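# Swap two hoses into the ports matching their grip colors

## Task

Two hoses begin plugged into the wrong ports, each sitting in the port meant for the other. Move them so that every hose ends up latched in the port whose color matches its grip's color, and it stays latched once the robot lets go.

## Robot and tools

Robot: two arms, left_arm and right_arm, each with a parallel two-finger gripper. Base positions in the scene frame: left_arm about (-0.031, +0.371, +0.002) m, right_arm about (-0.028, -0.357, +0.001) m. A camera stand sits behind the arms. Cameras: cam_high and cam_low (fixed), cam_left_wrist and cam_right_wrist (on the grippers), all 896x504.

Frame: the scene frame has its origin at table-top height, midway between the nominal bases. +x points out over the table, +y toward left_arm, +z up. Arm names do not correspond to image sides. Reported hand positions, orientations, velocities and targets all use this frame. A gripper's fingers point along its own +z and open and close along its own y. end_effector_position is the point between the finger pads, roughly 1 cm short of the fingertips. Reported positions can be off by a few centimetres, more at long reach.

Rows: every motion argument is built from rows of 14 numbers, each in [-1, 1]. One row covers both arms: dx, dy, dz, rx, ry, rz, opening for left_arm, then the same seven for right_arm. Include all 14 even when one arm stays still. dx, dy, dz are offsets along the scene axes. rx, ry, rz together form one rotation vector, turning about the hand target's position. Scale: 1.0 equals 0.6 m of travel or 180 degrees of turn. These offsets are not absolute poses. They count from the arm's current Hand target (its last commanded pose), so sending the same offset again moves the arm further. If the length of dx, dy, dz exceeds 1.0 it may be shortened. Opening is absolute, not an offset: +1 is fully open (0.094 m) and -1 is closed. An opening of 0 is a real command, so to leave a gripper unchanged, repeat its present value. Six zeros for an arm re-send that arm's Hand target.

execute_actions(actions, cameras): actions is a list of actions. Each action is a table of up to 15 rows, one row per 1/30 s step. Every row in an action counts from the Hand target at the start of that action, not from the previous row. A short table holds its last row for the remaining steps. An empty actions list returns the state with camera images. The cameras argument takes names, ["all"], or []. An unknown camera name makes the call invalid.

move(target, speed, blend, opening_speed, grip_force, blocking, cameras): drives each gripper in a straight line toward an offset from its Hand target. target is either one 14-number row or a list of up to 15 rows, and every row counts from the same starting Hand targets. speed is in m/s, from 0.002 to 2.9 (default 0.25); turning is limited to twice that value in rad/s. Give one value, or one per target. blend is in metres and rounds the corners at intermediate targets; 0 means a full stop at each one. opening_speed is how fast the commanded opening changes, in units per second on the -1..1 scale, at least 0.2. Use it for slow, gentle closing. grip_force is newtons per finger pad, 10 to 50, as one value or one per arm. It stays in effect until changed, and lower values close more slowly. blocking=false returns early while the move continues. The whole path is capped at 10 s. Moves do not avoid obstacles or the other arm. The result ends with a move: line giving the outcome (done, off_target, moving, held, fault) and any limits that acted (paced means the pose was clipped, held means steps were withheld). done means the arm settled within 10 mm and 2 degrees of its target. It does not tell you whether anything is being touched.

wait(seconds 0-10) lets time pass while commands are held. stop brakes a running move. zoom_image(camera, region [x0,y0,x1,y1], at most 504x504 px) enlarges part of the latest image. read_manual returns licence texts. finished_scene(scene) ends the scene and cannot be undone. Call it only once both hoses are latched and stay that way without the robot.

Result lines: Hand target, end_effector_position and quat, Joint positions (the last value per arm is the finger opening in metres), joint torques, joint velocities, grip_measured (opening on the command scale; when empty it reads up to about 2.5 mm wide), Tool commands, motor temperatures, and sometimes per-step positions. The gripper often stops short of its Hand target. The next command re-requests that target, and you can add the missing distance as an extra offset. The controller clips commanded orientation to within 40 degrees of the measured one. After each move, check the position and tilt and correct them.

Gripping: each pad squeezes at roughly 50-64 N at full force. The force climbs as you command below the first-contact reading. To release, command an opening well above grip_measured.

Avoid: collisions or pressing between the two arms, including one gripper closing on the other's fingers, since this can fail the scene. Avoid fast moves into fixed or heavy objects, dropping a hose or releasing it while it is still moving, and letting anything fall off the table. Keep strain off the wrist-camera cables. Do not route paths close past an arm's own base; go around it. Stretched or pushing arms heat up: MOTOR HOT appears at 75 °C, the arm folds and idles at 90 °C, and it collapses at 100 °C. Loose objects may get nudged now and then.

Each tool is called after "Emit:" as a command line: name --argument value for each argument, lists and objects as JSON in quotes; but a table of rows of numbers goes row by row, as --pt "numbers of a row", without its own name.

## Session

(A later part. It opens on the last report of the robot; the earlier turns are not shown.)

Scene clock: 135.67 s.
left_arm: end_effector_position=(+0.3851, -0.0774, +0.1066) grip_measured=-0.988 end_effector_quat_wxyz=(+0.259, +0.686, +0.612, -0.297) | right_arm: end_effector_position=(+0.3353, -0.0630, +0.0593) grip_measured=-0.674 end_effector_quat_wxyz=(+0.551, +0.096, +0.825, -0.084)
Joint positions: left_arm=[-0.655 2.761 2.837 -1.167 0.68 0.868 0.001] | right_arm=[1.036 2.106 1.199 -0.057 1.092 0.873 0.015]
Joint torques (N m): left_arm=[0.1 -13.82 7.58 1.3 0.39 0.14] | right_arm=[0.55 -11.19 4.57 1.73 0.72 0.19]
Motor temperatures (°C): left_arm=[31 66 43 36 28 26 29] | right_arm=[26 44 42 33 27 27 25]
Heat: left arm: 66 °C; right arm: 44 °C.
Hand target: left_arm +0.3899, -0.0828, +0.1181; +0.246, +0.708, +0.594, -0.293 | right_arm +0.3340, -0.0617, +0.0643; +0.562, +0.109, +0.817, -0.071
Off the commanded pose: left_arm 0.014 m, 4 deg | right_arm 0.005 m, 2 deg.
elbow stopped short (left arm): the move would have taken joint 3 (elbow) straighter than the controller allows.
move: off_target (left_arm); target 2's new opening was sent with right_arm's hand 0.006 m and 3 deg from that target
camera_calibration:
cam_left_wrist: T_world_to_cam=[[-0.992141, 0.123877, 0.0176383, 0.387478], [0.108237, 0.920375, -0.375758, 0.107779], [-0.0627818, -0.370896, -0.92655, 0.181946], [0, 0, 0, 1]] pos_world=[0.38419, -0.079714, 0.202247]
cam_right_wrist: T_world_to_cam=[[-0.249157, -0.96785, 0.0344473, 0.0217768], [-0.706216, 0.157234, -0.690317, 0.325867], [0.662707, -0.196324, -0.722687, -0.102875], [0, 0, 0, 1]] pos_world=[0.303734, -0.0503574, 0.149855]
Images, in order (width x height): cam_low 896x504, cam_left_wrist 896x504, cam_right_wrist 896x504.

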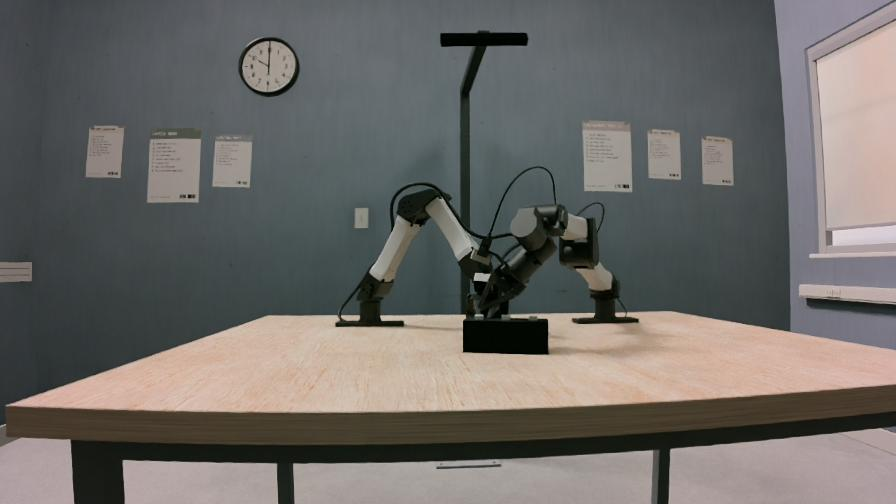

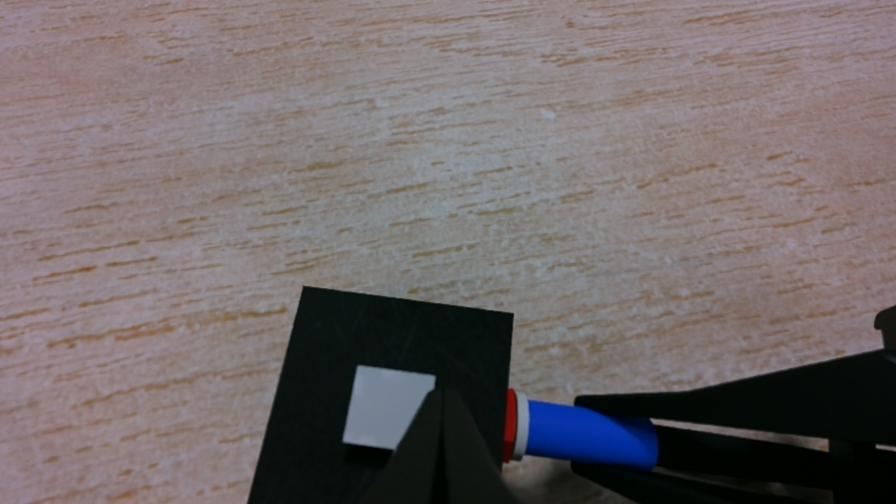

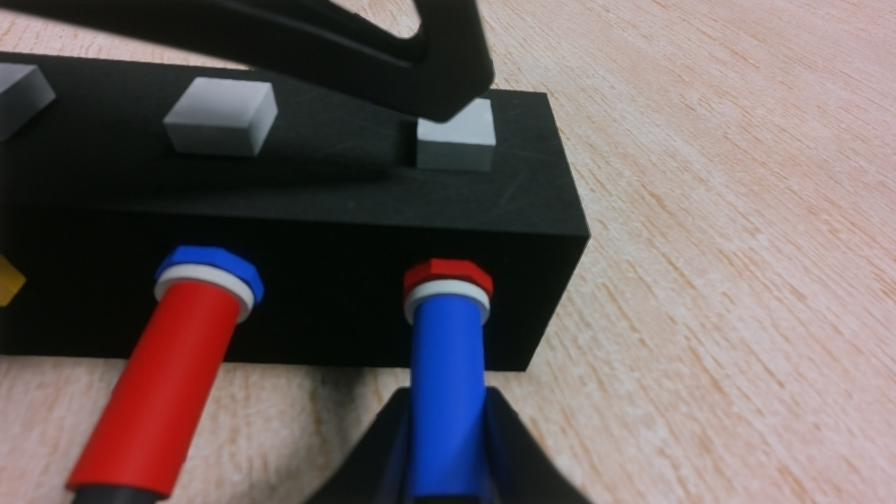

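Emit:
move --pt "0.015 -0.005 -0.06 0 0 0 -1 0 0 0 0 0 0 -0.8" --pt "0.015 -0.005 -0.06 0 0 0 -1 -0.032 0.008 0 0 0 0 -0.8" --cameras '["cam_left_wrist","cam_right_wrist"]' --speed 0.1

Scene clock: 143.30 s.
left_arm: end_effector_position=(+0.3948, -0.0878, +0.0981) grip_measured=-0.988 end_effector_quat_wxyz=(+0.285, +0.692, +0.593, -0.298) | right_arm: end_effector_position=(+0.3332, -0.0617, +0.0590) grip_measured=-0.674 end_effector_quat_wxyz=(+0.554, +0.113, +0.822, -0.070)
Joint positions: left_arm=[-0.655 2.799 2.85 -1.089 0.699 0.883 0.001] | right_arm=[1.042 2.106 1.197 -0.058 1.095 0.92 0.015]
Joint torques (N m): left_arm=[0.64 -11.47 6.71 1.14 0.2 0.13] | right_arm=[4.26 -12.1 4.1 0.98 0.97 0.47]
Motor temperatures (°C): left_arm=[31 69 44 36 28 26 29] | right_arm=[26 45 41 34 27 27 25]
Heat: left arm: 69 °C; right arm: 45 °C.
Hand target: left_arm +0.3989, -0.0859, +0.0823; +0.246, +0.708, +0.594, -0.293 | right_arm +0.3147, -0.0570, +0.0642; +0.562, +0.109, +0.817, -0.072
Off the commanded pose: left_arm 0.017 m, 5 deg | right_arm 0.020 m, 1 deg.
elbow stopped short (left arm): the move would have taken joint 3 (elbow) straighter than the controller allows.
move: off_target (left_arm, right_arm)
camera_calibration:
cam_left_wrist: T_world_to_cam=[[-0.989303, 0.142557, -0.0309502, 0.403812], [0.142574, 0.899983, -0.411951, 0.101323], [-0.0308717, -0.411957, -0.91068, 0.153071], [0, 0, 0, 1]] pos_world=[0.389772, -0.0856968, 0.193637]
cam_right_wrist: T_world_to_cam=[[-0.262142, -0.965008, -0.00647556, 0.029496], [-0.695516, 0.193578, -0.691942, 0.322863], [0.668983, -0.176883, -0.721924, -0.102347], [0, 0, 0, 1]] pos_world=[0.300757, -0.0521389, 0.149706]
Images, in order (width x height): cam_left_wrist 896x504, cam_right_wrist 896x504.

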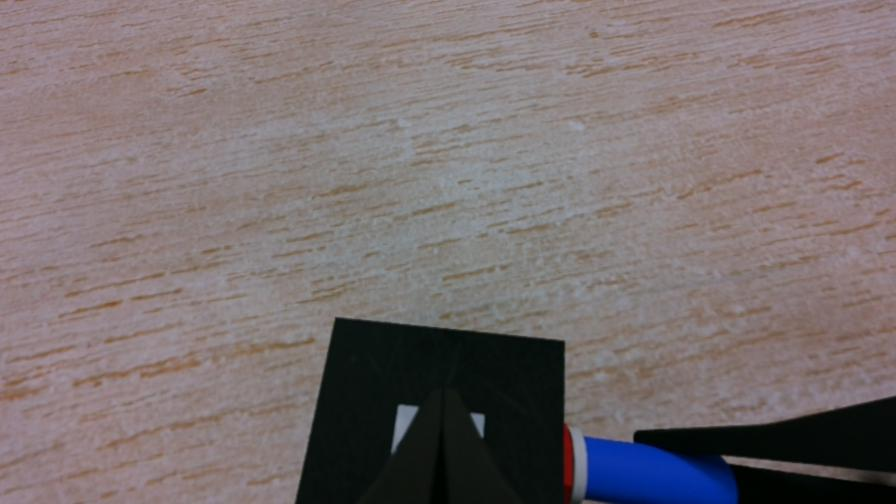

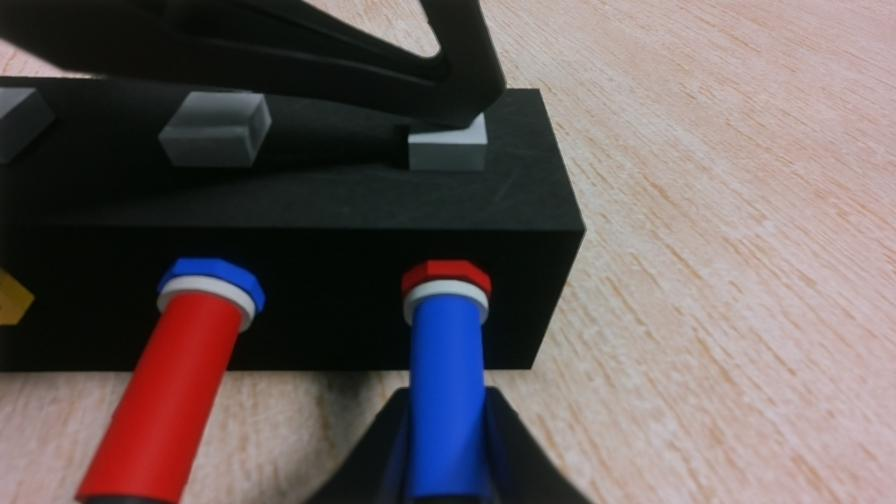

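Emit:
move --target '[0.0,0.013,-0.04,0,0,0,-1,0,0,0,0,0,0,-0.8]' --cameras '["cam_left_wrist","cam_right_wrist"]' --speed 0.1

Scene clock: 147.93 s.
left_arm: end_effector_position=(+0.3948, -0.0882, +0.0969) grip_measured=-0.988 end_effector_quat_wxyz=(+0.293, +0.702, +0.572, -0.306) | right_arm: end_effector_position=(+0.3332, -0.0617, +0.0590) grip_measured=-0.674 end_effector_quat_wxyz=(+0.554, +0.113, +0.822, -0.070)
Joint positions: left_arm=[-0.649 2.808 2.85 -1.08 0.732 0.928 0.001] | right_arm=[1.042 2.106 1.197 -0.058 1.095 0.922 0.015]
Joint torques (N m): left_arm=[1.18 -10.15 5.01 0.93 -0.07 0.16] | right_arm=[4.26 -12.05 4.11 0.97 0.97 0.48]
Motor temperatures (°C): left_arm=[31 69 44 35 28 26 29] | right_arm=[26 46 41 33 27 27 26]
Heat: left arm: 69 °C; right arm: 46 °C.
Hand target: left_arm +0.3989, -0.0781, +0.0582; +0.246, +0.708, +0.594, -0.293 | right_arm +0.3147, -0.0570, +0.0642; +0.562, +0.109, +0.817, -0.071
Off the commanded pose: left_arm 0.040 m, 6 deg | right_arm 0.020 m, 1 deg.
move: off_target (left_arm, right_arm)
camera_calibration:
cam_left_wrist: T_world_to_cam=[[-0.982139, 0.180775, -0.0521876, 0.40638], [0.185376, 0.882143, -0.432965, 0.0847929], [-0.0322321, -0.434906, -0.899899, 0.149253], [0, 0, 0, 1]] pos_world=[0.388213, -0.0833517, 0.192233]
cam_right_wrist: T_world_to_cam=[[-0.262598, -0.964876, -0.00749212, 0.0296966], [-0.695246, 0.194589, -0.691931, 0.322853], [0.669085, -0.176491, -0.721925, -0.102375], [0, 0, 0, 1]] pos_world=[0.300758, -0.0522384, 0.149708]
Images, in order (width x height): cam_left_wrist 896x504, cam_right_wrist 896x504.

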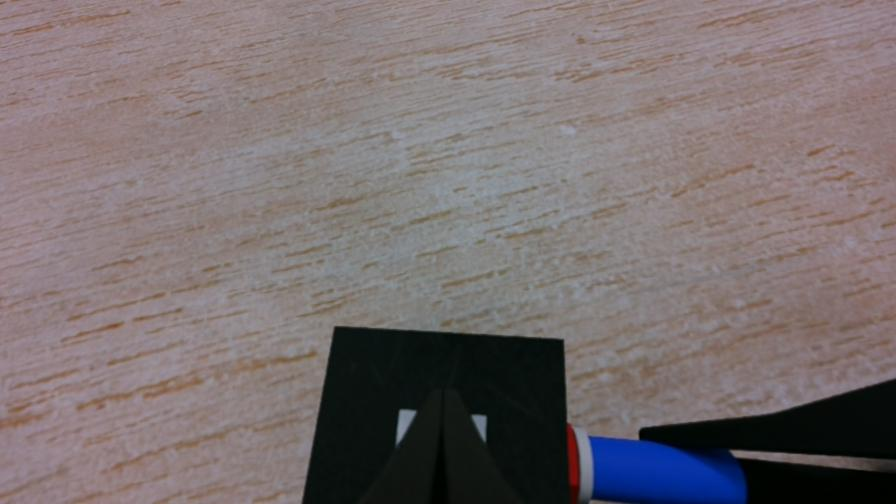

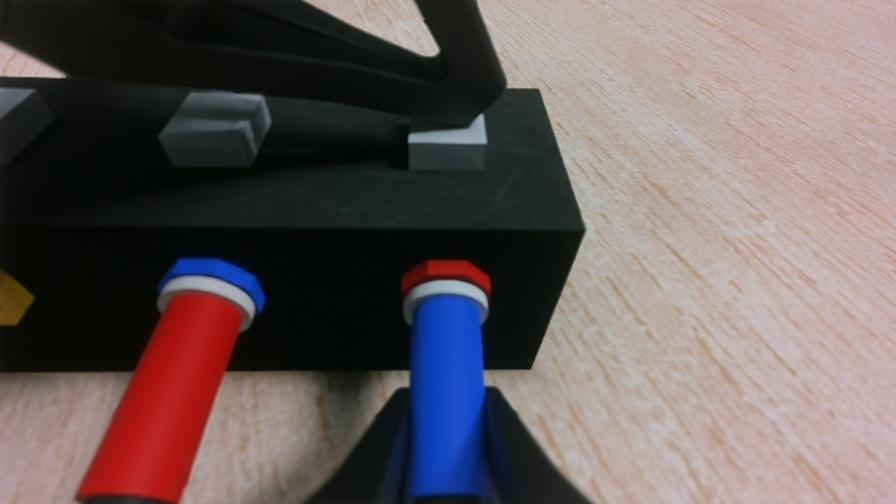

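Emit:
move --pt "0.0 0.0 -0.05 0 0 0 -1 0.034 -0.0085 0 0 0 0 -0.8" --pt "0.0 0.0 -0.08 0 0 0 -1 0.034 -0.0085 0 0 0 0 -0.8" --cameras '["cam_left_wrist","cam_right_wrist"]' --speed 0.12

Scene clock: 153.30 s.
left_arm: end_effector_position=(+0.4006, -0.1058, +0.0918) grip_measured=-0.988 end_effector_quat_wxyz=(+0.342, +0.711, +0.520, -0.328) | right_arm: end_effector_position=(+0.3343, -0.0615, +0.0597) grip_measured=-0.674 end_effector_quat_wxyz=(+0.553, +0.097, +0.823, -0.080)
Joint positions: left_arm=[-0.648 2.781 2.696 -0.854 0.819 0.959 0.001] | right_arm=[1.041 2.106 1.197 -0.05 1.095 0.876 0.015]
Joint torques (N m): left_arm=[1.25 -9.54 1.54 0.33 -1.01 0.15] | right_arm=[-0.09 -11.12 4.72 1.72 0.68 0.1]
Motor temperatures (°C): left_arm=[31 67 43 35 28 26 29] | right_arm=[26 46 41 33 27 27 26]
Heat: left arm: 67 °C; right arm: 46 °C.
Hand target: left_arm +0.3990, -0.0780, +0.0103; +0.246, +0.708, +0.594, -0.293 | right_arm +0.3351, -0.0621, +0.0643; +0.562, +0.109, +0.817, -0.071
Off the commanded pose: left_arm 0.086 m, 14 deg | right_arm 0.005 m, 2 deg.
move: off_target (left_arm)
camera_calibration:
cam_left_wrist: T_world_to_cam=[[-0.962687, 0.233803, -0.13627, 0.420537], [0.270369, 0.809435, -0.521264, 0.0633187], [-0.0115709, -0.538657, -0.842446, 0.112673], [0, 0, 0, 1]] pos_world=[0.38903, -0.0888831, 0.185233]
cam_right_wrist: T_world_to_cam=[[-0.247647, -0.968458, 0.0275803, 0.0228066], [-0.702807, 0.159976, -0.693159, 0.324478], [0.666883, -0.191042, -0.720257, -0.102776], [0, 0, 0, 1]] pos_world=[0.302233, -0.0494563, 0.150261]
Images, in order (width x height): cam_left_wrist 896x504, cam_right_wrist 896x504.

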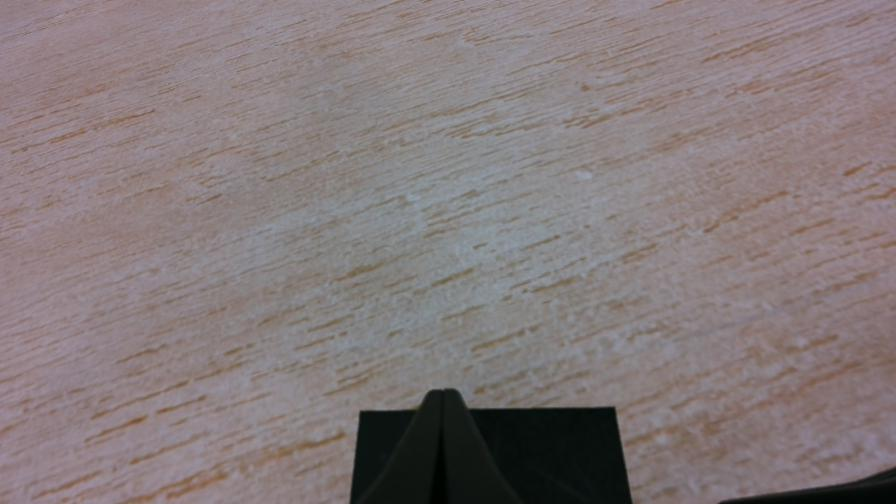

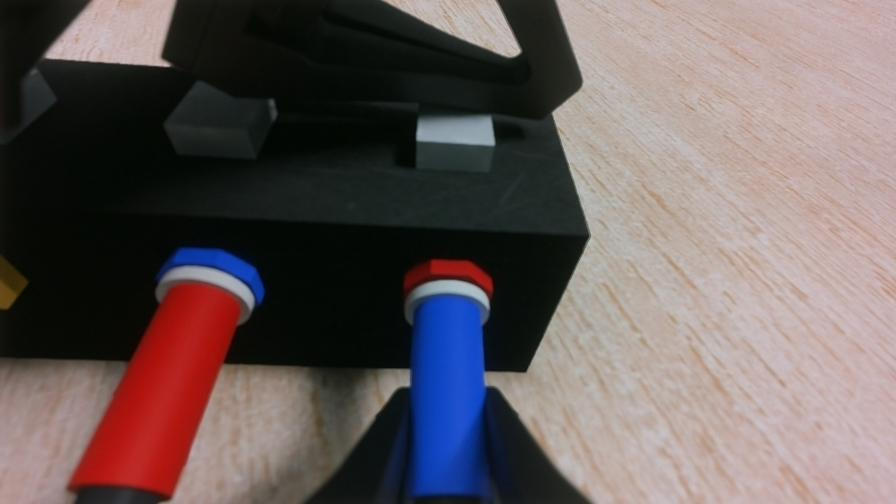

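Emit:
move --pt "-0.048 0.13 0.316 0 0 0 -1 0 0 0 0 0 0 -0.1" --pt "-0.048 0.13 0.316 0 0 0 -1 -0.065 0.017 0.1 0 0 0 -0.1" --pt "-0.048 0.13 0.316 0 0 0 -1 -0.058 -0.313 0.217 -0.1219 0.2066 0.4792 -1" --pt "-0.248 0.08 0.316 -0.1179 -0.0765 0.4706 -0.1 -0.058 -0.313 0.217 -0.1219 0.2066 0.4792 -1" --speed 0.4 --cameras '["cam_high"]'

Emit:
wait --seconds 0 --cameras '["cam_left_wrist","cam_right_wrist"]'

Scene clock: 179.37 s.
left_arm: end_effector_position=(+0.2475, -0.0240, +0.1882) grip_measured=-0.102 end_effector_quat_wxyz=(+0.547, +0.116, +0.827, -0.057) | right_arm: end_effector_position=(+0.2979, -0.2530, +0.1897) grip_measured=-0.989 end_effector_quat_wxyz=(+0.200, -0.585, +0.772, +0.147)
Joint positions: left_arm=[-1.251 1.788 1.265 -0.146 -0.88 -0.512 0.042] | right_arm=[0.096 1.644 1.55 -1.285 -0.466 -1.173 0.001]
Joint torques (N m): left_arm=[0.31 -7.68 8.58 1.58 -0.39 -0.11] | right_arm=[-0.29 -5.81 8.99 0.6 -0.54 -0.15]
Motor temperatures (°C): left_arm=[31 65 41 34 28 26 29] | right_arm=[26 47 40 32 27 27 26]
Heat: left arm: 65 °C; right arm: 47 °C.
Hand target: left_arm +0.2502, -0.0300, +0.1998; +0.555, +0.101, +0.823, -0.068 | right_arm +0.3003, -0.2498, +0.1946; +0.205, -0.588, +0.766, +0.157
Off the commanded pose: left_arm 0.013 m, 2 deg | right_arm 0.006 m, 2 deg.
elbow stopped short (left arm): the move would have taken joint 3 (elbow) straighter than the controller allows.
move: off_target (left_arm); target 4's new opening was sent with left_arm's hand 0.013 m and 2 deg from that target
Images, in order (width x height): cam_high 896x504.

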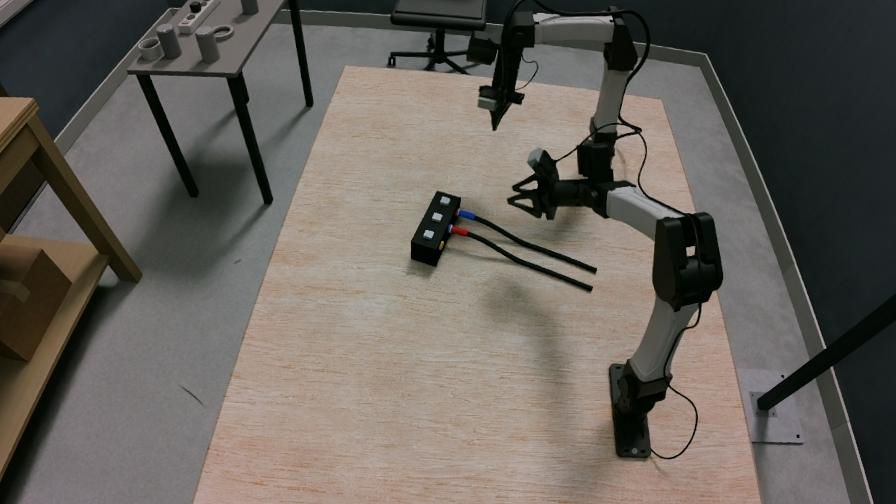

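Scene clock: 179.37 s.
left_arm: end_effector_position=(+0.2475, -0.0240, +0.1882) grip_measured=-0.102 end_effector_quat_wxyz=(+0.547, +0.116, +0.827, -0.057) | right_arm: end_effector_position=(+0.2979, -0.2530, +0.1897) grip_measured=-0.989 end_effector_quat_wxyz=(+0.200, -0.585, +0.772, +0.147)
Joint positions: left_arm=[-1.251 1.788 1.265 -0.146 -0.88 -0.512 0.042] | right_arm=[0.096 1.644 1.55 -1.285 -0.466 -1.173 0.001]
Joint torques (N m): left_arm=[0.31 -7.68 8.58 1.58 -0.39 -0.11] | right_arm=[-0.29 -5.81 8.99 0.6 -0.54 -0.15]
Motor temperatures (°C): left_arm=[31 65 41 34 28 26 29] | right_arm=[26 47 40 32 27 27 26]
Heat: left arm: 65 °C; right arm: 47 °C.
Hand target: left_arm +0.2502, -0.0300, +0.1998; +0.555, +0.101, +0.823, -0.068 | right_arm +0.3003, -0.2498, +0.1946; +0.205, -0.588, +0.766, +0.157
Tool commands: left_gripper/opening=-0.1 right_gripper/opening=-1.0
Off the commanded pose: left_arm 0.013 m, 2 deg | right_arm 0.006 m, 2 deg.
camera_calibration:
cam_left_wrist: T_world_to_cam=[[-0.264541, -0.964046, -0.0251867, 0.0447585], [-0.708015, 0.211884, -0.673661, 0.345245], [0.654777, -0.160378, -0.738611, 0.0608125], [0, 0, 0, 1]] pos_world=[0.216461, -0.0202498, 0.278622]
cam_right_wrist: T_world_to_cam=[[0.96289, -0.269809, 0.00672601, -0.355125], [-0.268396, -0.959874, -0.0812759, -0.109225], [0.0283851, 0.0764546, -0.996669, 0.288819], [0, 0, 0, 1]] pos_world=[0.304433, -0.22274, 0.281368]
Images, in order (width x height): cam_left_wrist 896x504, cam_right_wrist 896x504.

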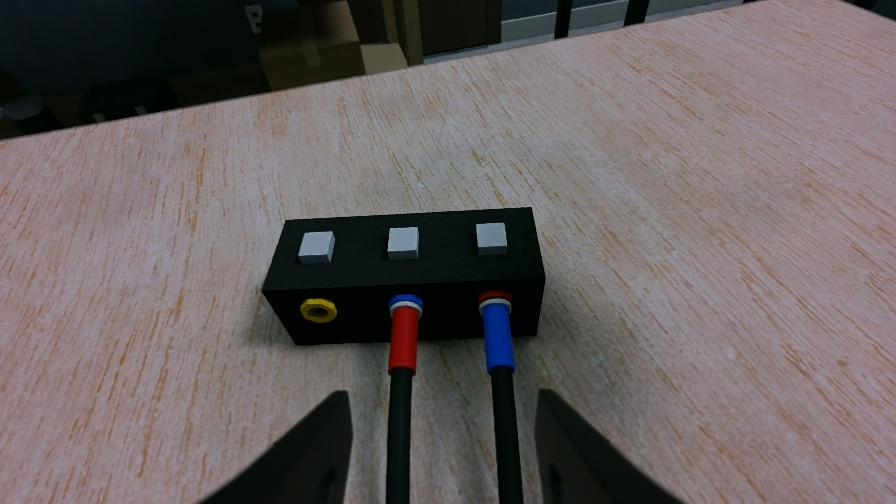

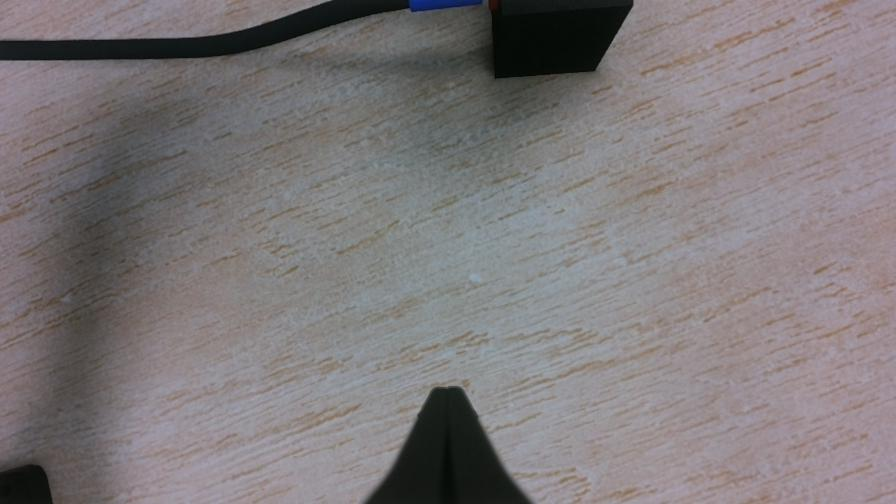

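Emit:
move --target '[0.0617,-0.068,-0.19,0,0,0,-0.1,0.1817,0.288,-0.083,0,0,0,-1]' --speed 0.25 --cameras '["cam_left_wrist","cam_right_wrist"]'

Scene clock: 188.87 s.
left_arm: end_effector_position=(+0.2804, -0.0614, +0.0720) grip_measured=-0.102 end_effector_quat_wxyz=(+0.546, +0.110, +0.829, -0.050) | right_arm: end_effector_position=(+0.4068, -0.0770, +0.1457) grip_measured=-0.989 end_effector_quat_wxyz=(+0.209, -0.591, +0.763, +0.158)
Joint positions: left_arm=[-1.209 2.151 1.276 0.216 -0.861 -0.491 0.042] | right_arm=[0.461 2.221 2.141 -1.127 -0.395 -0.802 0.001]
Joint torques (N m): left_arm=[1.18 -10.4 7.57 1.77 -0.13 0.12] | right_arm=[-0.16 -10.67 9.24 0.98 -0.16 0.07]
Motor temperatures (°C): left_arm=[31 62 42 34 28 26 28] | right_arm=[26 45 41 31 27 27 26]
Heat: left arm: 62 °C; right arm: 45 °C.
Hand target: left_arm +0.2873, -0.0708, +0.0859; +0.555, +0.101, +0.823, -0.068 | right_arm +0.4095, -0.0770, +0.1447; +0.206, -0.588, +0.766, +0.157
Off the commanded pose: left_arm 0.018 m, 3 deg | right_arm 0.003 m, 1 deg.
move: off_target (left_arm)
camera_calibration:
cam_left_wrist: T_world_to_cam=[[-0.247819, -0.968359, -0.0294263, 0.00987071], [-0.713774, 0.203036, -0.670301, 0.29904], [0.655066, -0.14511, -0.741506, -0.0515378], [0, 0, 0, 1]] pos_world=[0.249654, -0.058636, 0.162522]
cam_right_wrist: T_world_to_cam=[[0.96832, -0.249613, 0.00709716, -0.412857], [-0.247356, -0.962686, -0.109774, 0.0807065], [0.0342334, 0.104541, -0.993931, 0.227837], [0, 0, 0, 1]] pos_world=[0.411941, -0.0491776, 0.238244]
Images, in order (width x height): cam_left_wrist 896x504, cam_right_wrist 896x504.

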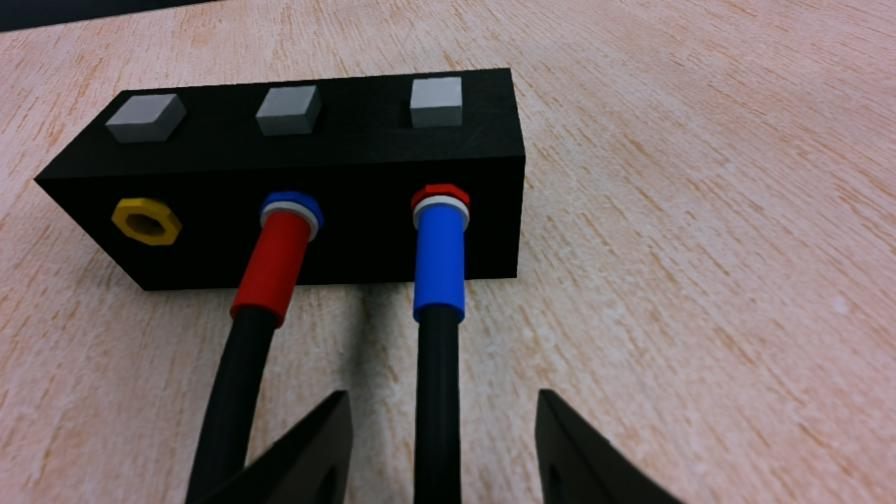

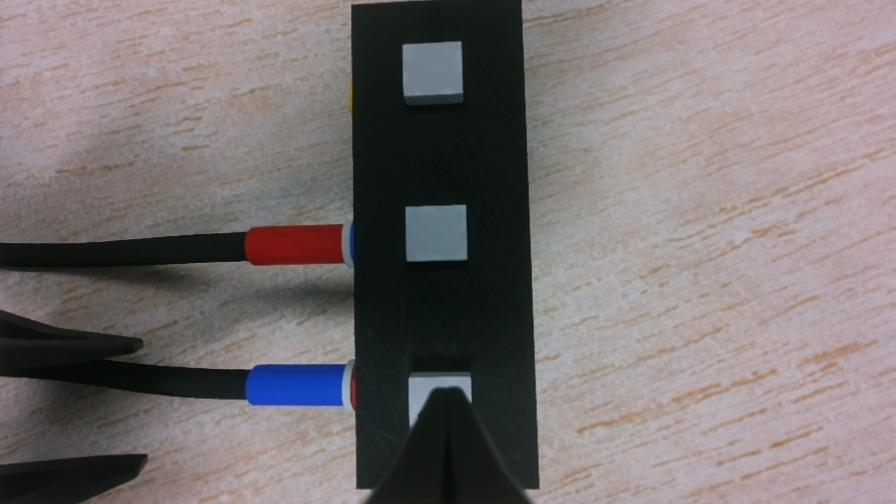

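Emit:
move --pt "0.083 -0.0207 -0.015 0 0 0 -0.1 -0.0107 -0.0163 -0.06 0 0 0 -1" --pt "0.083 -0.0207 -0.015 0 0 0 -0.8 -0.0107 -0.0163 -0.06 0 0 0 -1" --pt "0.083 -0.0207 -0.015 0 0 0 -0.8 -0.0107 -0.0163 -0.116 0 0 0 -1" --speed 0.12 --opening_speed 1 --cameras '["cam_left_wrist","cam_right_wrist"]'

Scene clock: 198.73 s.
left_arm: end_effector_position=(+0.3337, -0.0749, +0.0693) grip_measured=-0.798 end_effector_quat_wxyz=(+0.550, +0.101, +0.827, -0.057) | right_arm: end_effector_position=(+0.4083, -0.0755, +0.1027) grip_measured=-0.989 end_effector_quat_wxyz=(+0.239, -0.590, +0.753, +0.167)
Joint positions: left_arm=[-1.114 2.265 1.432 0.249 -0.788 -0.419 0.009] | right_arm=[0.452 2.163 1.847 -0.834 -0.428 -0.802 0.001]
Joint torques (N m): left_arm=[0.57 -10.77 7.47 1.75 -0.05 0.11] | right_arm=[-0.61 -9.8 3.64 1.17 0.13 -0.11]
Motor temperatures (°C): left_arm=[30 61 42 35 28 26 28] | right_arm=[26 47 42 31 27 27 26]
Heat: left arm: 61 °C; right arm: 47 °C.
Hand target: left_arm +0.3370, -0.0832, +0.0767; +0.555, +0.101, +0.823, -0.068 | right_arm +0.4030, -0.0868, +0.0751; +0.205, -0.588, +0.766, +0.157
Off the commanded pose: left_arm 0.012 m, 1 deg | right_arm 0.030 m, 4 deg.
move: off_target (left_arm, right_arm); target 2's new opening was sent with left_arm's hand 0.016 m and 2 deg from that target
camera_calibration:
cam_left_wrist: T_world_to_cam=[[-0.2393, -0.970892, -0.0101531, 0.00550813], [-0.710416, 0.182208, -0.679786, 0.336014], [0.661849, -0.15546, -0.73334, -0.0938868], [0, 0, 0, 1]] pos_world=[0.302167, -0.0704724, 0.159623]
cam_right_wrist: T_world_to_cam=[[0.968557, -0.246748, 0.0318372, -0.416041], [-0.238094, -0.956409, -0.169095, 0.0807], [0.0721732, 0.156198, -0.985085, 0.172341], [0, 0, 0, 1]] pos_world=[0.409735, -0.0523941, 0.196662]
Images, in order (width x height): cam_left_wrist 896x504, cam_right_wrist 896x504.

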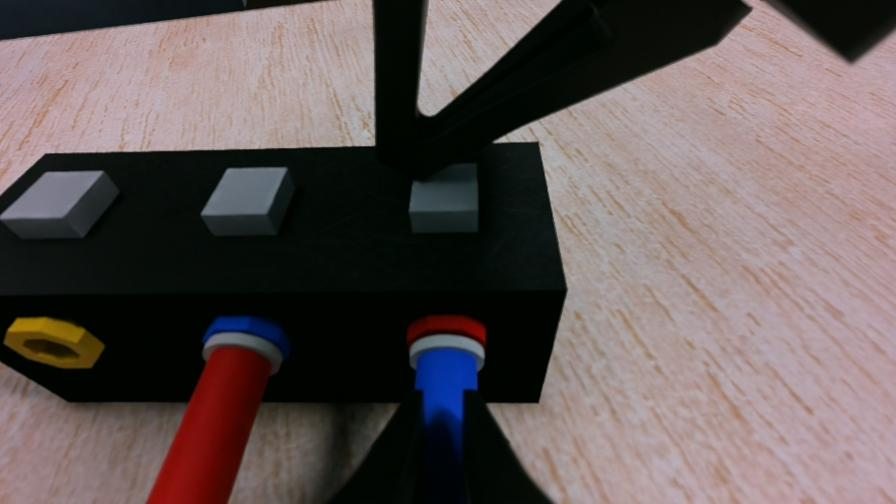

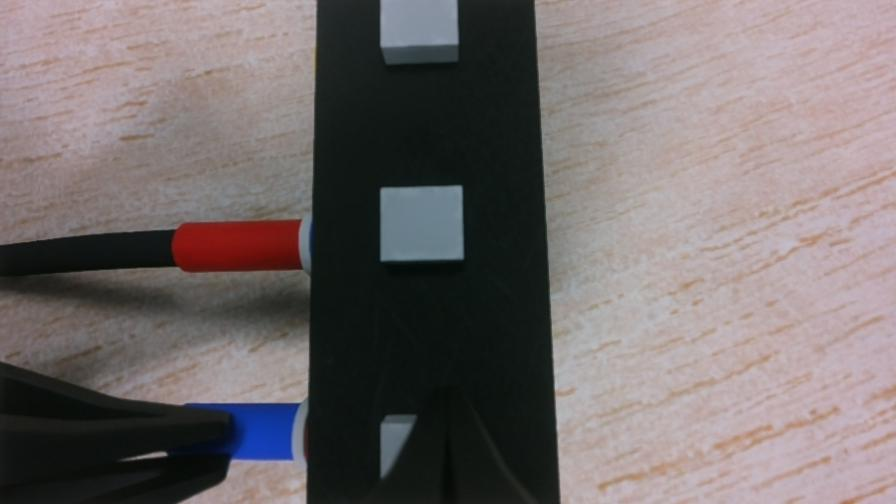

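Emit:
move --pt "0 0 0 0 0 0 -1 -0.0117 -0.02 0.075 0 0 0 -1" --pt "0 0 0 0 0 0 -1 -0.0117 -0.02 0.02 0 0 0 -1" --speed 0.15 --cameras '["cam_left_wrist","cam_right_wrist"]'

Scene clock: 204.40 s.
left_arm: end_effector_position=(+0.3344, -0.0767, +0.0719) grip_measured=-0.988 end_effector_quat_wxyz=(+0.553, +0.099, +0.825, -0.061) | right_arm: end_effector_position=(+0.3943, -0.0991, +0.0943) grip_measured=-0.989 end_effector_quat_wxyz=(+0.200, -0.584, +0.770, +0.161)
Joint positions: left_arm=[-1.114 2.265 1.437 0.256 -0.787 -0.418 0.001] | right_arm=[0.428 2.137 1.807 -0.906 -0.406 -0.819 0.001]
Joint torques (N m): left_arm=[0.58 -10.76 7.19 1.7 -0.06 0.11] | right_arm=[-0.03 -11.44 4.25 1.52 -0.17 -0.12]
Motor temperatures (°C): left_arm=[30 62 42 35 28 26 28] | right_arm=[26 47 42 31 26 27 26]
Heat: left arm: 62 °C; right arm: 47 °C.
Hand target: left_arm +0.3370, -0.0833, +0.0768; +0.555, +0.101, +0.823, -0.068 | right_arm +0.3960, -0.0989, +0.0870; +0.205, -0.588, +0.766, +0.157
Off the commanded pose: left_arm 0.008 m, 1 deg | right_arm 0.007 m, 1 deg.
move: done
camera_calibration:
cam_left_wrist: T_world_to_cam=[[-0.240387, -0.970675, -0.00200776, 0.00376415], [-0.707234, 0.176562, -0.684577, 0.337513], [0.664857, -0.163143, -0.728938, -0.0947103], [0, 0, 0, 1]] pos_world=[0.302574, -0.0713896, 0.162024]
cam_right_wrist: T_world_to_cam=[[0.964451, -0.263931, -0.0132085, -0.40401], [-0.263903, -0.95934, -0.100112, 0.0567082], [0.0137511, 0.100039, -0.994889, 0.187195], [0, 0, 0, 1]] pos_world=[0.40204, -0.0709549, 0.186578]
Images, in order (width x height): cam_left_wrist 896x504, cam_right_wrist 896x504.

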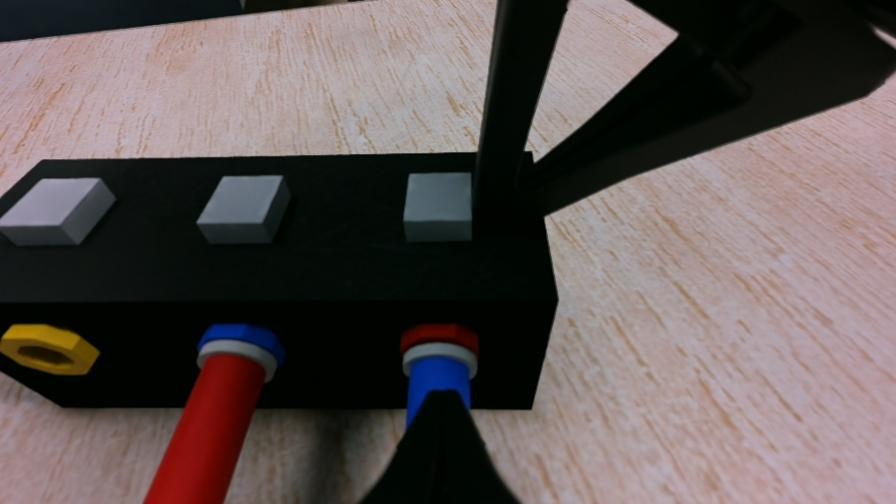

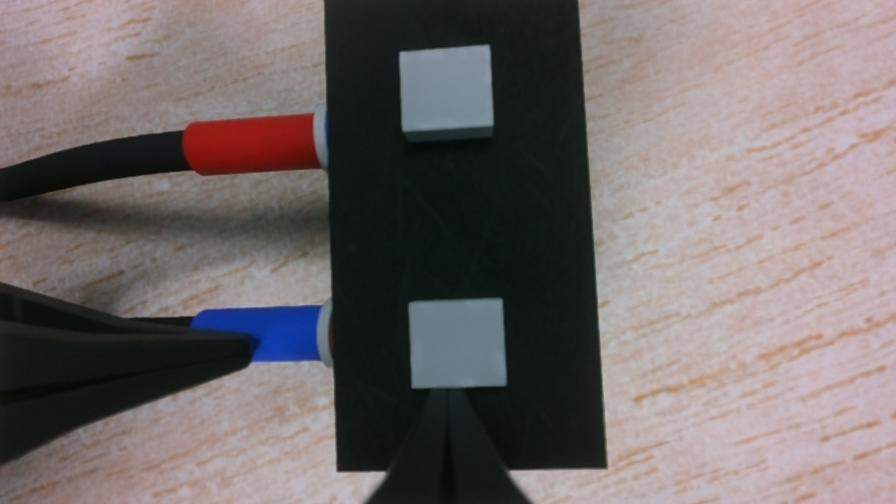

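Emit:
move --pt "0 0 0 0 0 0 -0.1 0.005 0.0167 0.058 0 0 0 -1" --pt "0 0 -0.018 0 0 0 -0.1 0.005 0.0167 0.058 0 0 0 -1" --pt "0 0 -0.018 0 0 0 -0.85 0.005 0.0167 0.0 0 0 0 -1" --speed 0.15 --opening_speed 1.5 --cameras '["cam_left_wrist","cam_right_wrist"]'

Scene clock: 212.77 s.
left_arm: end_effector_position=(+0.3346, -0.0763, +0.0599) grip_measured=-0.672 end_effector_quat_wxyz=(+0.549, +0.102, +0.828, -0.055) | right_arm: end_effector_position=(+0.3968, -0.0936, +0.1003) grip_measured=-0.989 end_effector_quat_wxyz=(+0.206, -0.587, +0.767, +0.157)
Joint positions: left_arm=[-1.113 2.291 1.437 0.266 -0.788 -0.418 0.015] | right_arm=[0.439 2.142 1.837 -0.915 -0.397 -0.816 0.001]
Joint torques (N m): left_arm=[0.51 -11.07 6.37 1.88 -0.05 0.11] | right_arm=[0.62 -9.83 4.97 1.58 -0.19 0.04]
Motor temperatures (°C): left_arm=[30 63 42 36 28 26 28] | right_arm=[26 48 41 31 26 27 25]
Heat: left arm: 63 °C; right arm: 48 °C.
Hand target: left_arm +0.3370, -0.0834, +0.0661; +0.555, +0.101, +0.823, -0.068 | right_arm +0.3990, -0.0888, +0.0871; +0.205, -0.588, +0.766, +0.157
Off the commanded pose: left_arm 0.010 m, 2 deg | right_arm 0.014 m, 0 deg.
move: off_target (right_arm)
camera_calibration:
cam_left_wrist: T_world_to_cam=[[-0.239231, -0.970862, -0.0139973, 0.00449397], [-0.711603, 0.185119, -0.677755, 0.330995], [0.660598, -0.15218, -0.735154, -0.100896], [0, 0, 0, 1]] pos_world=[0.303264, -0.0722646, 0.150222]
cam_right_wrist: T_world_to_cam=[[0.965804, -0.259266, 0.00193521, -0.406452], [-0.25769, -0.960704, -0.103172, 0.0610124], [0.028608, 0.099145, -0.994662, 0.186571], [0, 0, 0, 1]] pos_world=[0.402938, -0.0652617, 0.192656]
Images, in order (width x height): cam_left_wrist 896x504, cam_right_wrist 896x504.

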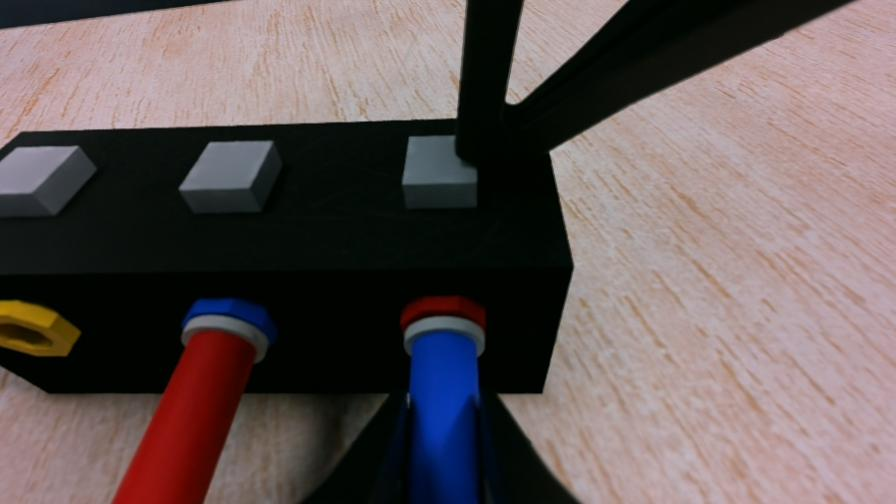

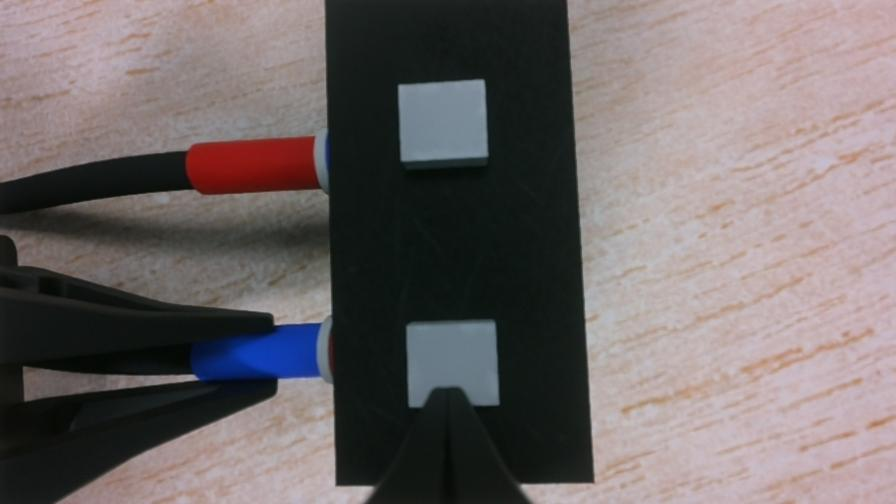

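Emit:
move --pt "0 0 0 0 0 0 -0.85 0.0 0.008 0.05 0 0 0 -1" --pt "0 0 0 0 0 0 -0.85 0.0 0.008 -0.06 0 0 0 -1" --speed 0.15 --cameras '["cam_left_wrist","cam_right_wrist"]'

Scene clock: 217.47 s.
left_arm: end_effector_position=(+0.3326, -0.0728, +0.0590) grip_measured=-0.672 end_effector_quat_wxyz=(+0.551, +0.101, +0.827, -0.040) | right_arm: end_effector_position=(+0.3955, -0.0897, +0.0967) grip_measured=-0.989 end_effector_quat_wxyz=(+0.226, -0.586, +0.761, +0.162)
Joint positions: left_arm=[-1.12 2.291 1.437 0.249 -0.817 -0.418 0.015] | right_arm=[0.441 2.11 1.753 -0.82 -0.415 -0.806 0.001]
Joint torques (N m): left_arm=[1.11 -11.18 6.27 2.01 0.26 0.11] | right_arm=[1.22 -5.14 2.61 2.07 0.02 0.02]
Motor temperatures (°C): left_arm=[30 62 42 36 28 26 28] | right_arm=[26 48 41 31 26 27 25]
Heat: left arm: 62 °C; right arm: 48 °C.
Hand target: left_arm +0.3370, -0.0833, +0.0661; +0.555, +0.101, +0.823, -0.068 | right_arm +0.3989, -0.0840, +0.0510; +0.205, -0.588, +0.766, +0.157
Off the commanded pose: left_arm 0.013 m, 3 deg | right_arm 0.046 m, 3 deg.
move: off_target (left_arm, right_arm)
camera_calibration:
cam_left_wrist: T_world_to_cam=[[-0.222774, -0.974129, -0.0380075, 0.00308263], [-0.710388, 0.188911, -0.677983, 0.328259], [0.667623, -0.124037, -0.734094, -0.10005], [0, 0, 0, 1]] pos_world=[0.300674, -0.071419, 0.149225]
cam_right_wrist: T_world_to_cam=[[0.965727, -0.258754, 0.0204358, -0.405826], [-0.253318, -0.956741, -0.143097, 0.0665773], [0.0565786, 0.133016, -0.989498, 0.174107], [0, 0, 0, 1]] pos_world=[0.398932, -0.0644709, 0.190099]
Images, in order (width x height): cam_left_wrist 896x504, cam_right_wrist 896x504.

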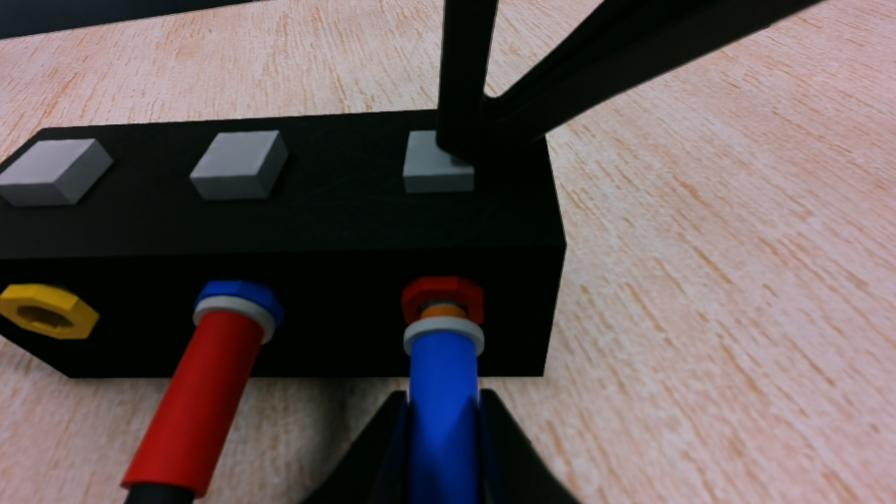

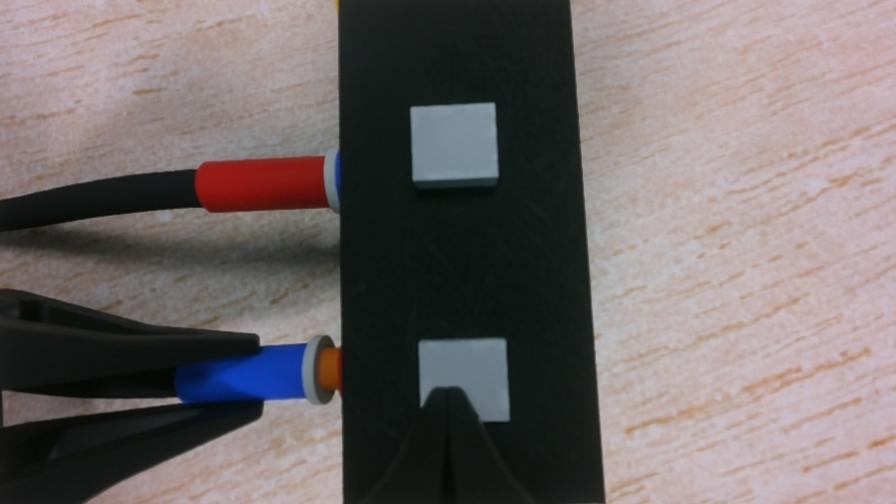

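Emit:
move --pt "-0.081 0.02 0 0 0 0 -0.85 0 0 0 0 0 0 -1" --pt "-0.081 0.02 0.12 0 0 0 -0.85 0 0 0.16 0 0 0 -1" --pt "-0.042 0.272 0.12 0 0 0 -0.85 0.022 0.094 0.16 0 0 0 -1" --pt "-0.042 0.272 -0.04 0 0 0 -0.85 0.022 0.094 0.16 0 0 0 -1" --speed 0.15 --cameras '["all"]'

Scene clock: 235.57 s.
left_arm: end_effector_position=(+0.3110, +0.0804, +0.0417) grip_measured=-0.672 end_effector_quat_wxyz=(+0.551, +0.099, +0.826, -0.064) | right_arm: end_effector_position=(+0.4119, -0.0302, +0.1511) grip_measured=-0.989 end_effector_quat_wxyz=(+0.212, -0.588, +0.764, +0.158)
Joint positions: left_arm=[-0.951 1.954 0.686 0.769 -0.642 -0.312 0.015] | right_arm=[0.545 2.371 2.412 -1.211 -0.363 -0.712 0.001]
Joint torques (N m): left_arm=[0.79 -7.05 3.43 2.04 -0.02 0.12] | right_arm=[0.43 -11.14 9.28 1.06 -0.12 0.06]
Motor temperatures (°C): left_arm=[30 62 42 37 28 26 29] | right_arm=[26 46 41 33 26 27 25]
Heat: left arm: 62 °C; right arm: 46 °C.
Hand target: left_arm +0.3117, +0.0798, +0.0420; +0.555, +0.101, +0.823, -0.068 | right_arm +0.4122, -0.0277, +0.1471; +0.205, -0.588, +0.766, +0.157
Off the commanded pose: left_arm 0.001 m, 1 deg | right_arm 0.005 m, 1 deg.
move: done
camera_calibration:
cam_left_wrist: T_world_to_cam=[[-0.243811, -0.969817, 0.0032866, 0.151304], [-0.709037, 0.175937, -0.682871, 0.273005], [0.661682, -0.168822, -0.730532, -0.0740657], [0, 0, 0, 1]] pos_world=[0.279468, 0.0862014, 0.131823]
cam_right_wrist: T_world_to_cam=[[0.966855, -0.255171, 0.00893357, -0.406073], [-0.252518, -0.960807, -0.114385, 0.130624], [0.0377713, 0.108338, -0.993396, 0.226666], [0, 0, 0, 1]] pos_world=[0.417037, -0.00267027, 0.243738]

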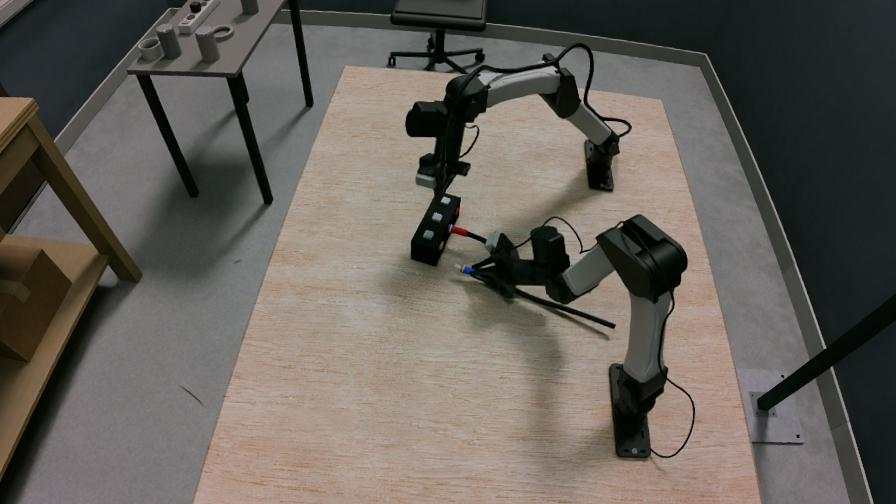

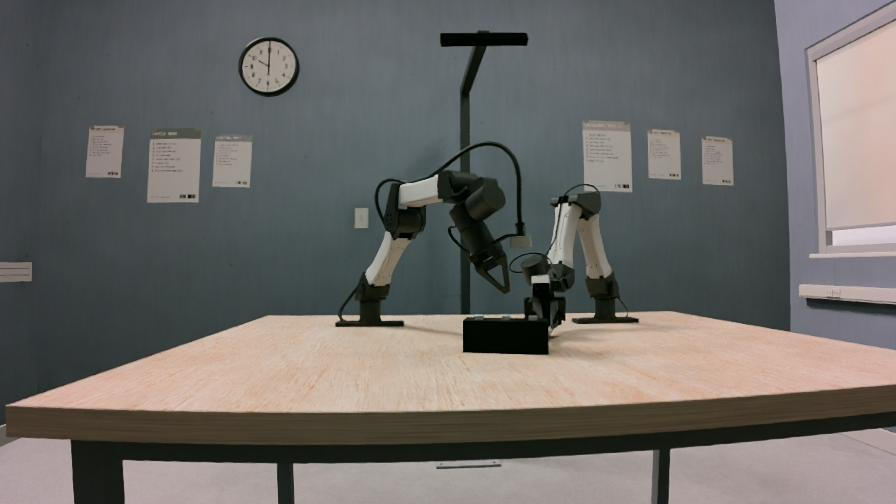

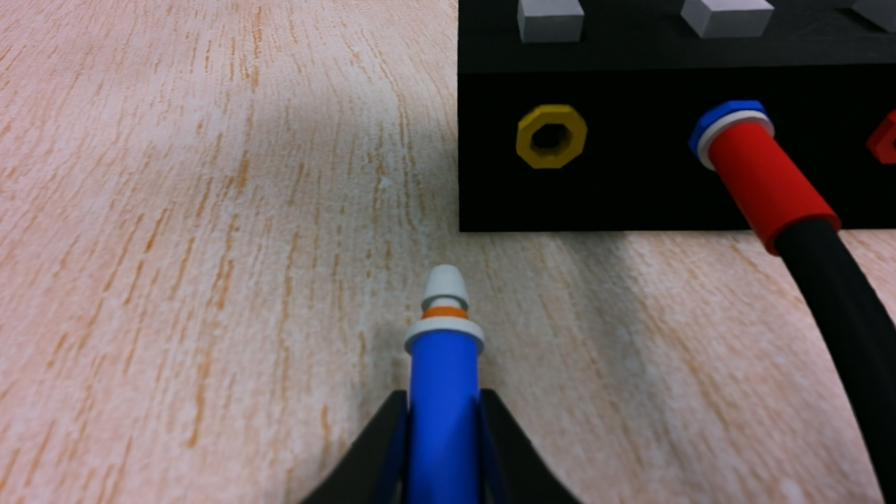

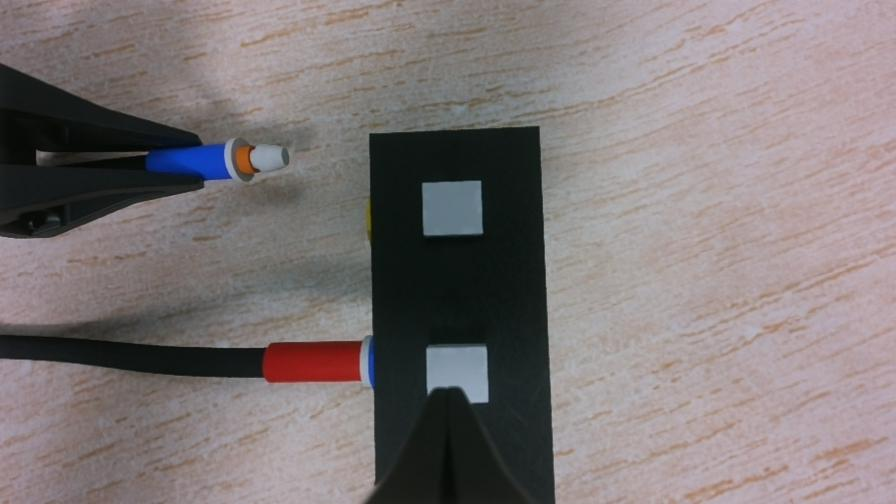

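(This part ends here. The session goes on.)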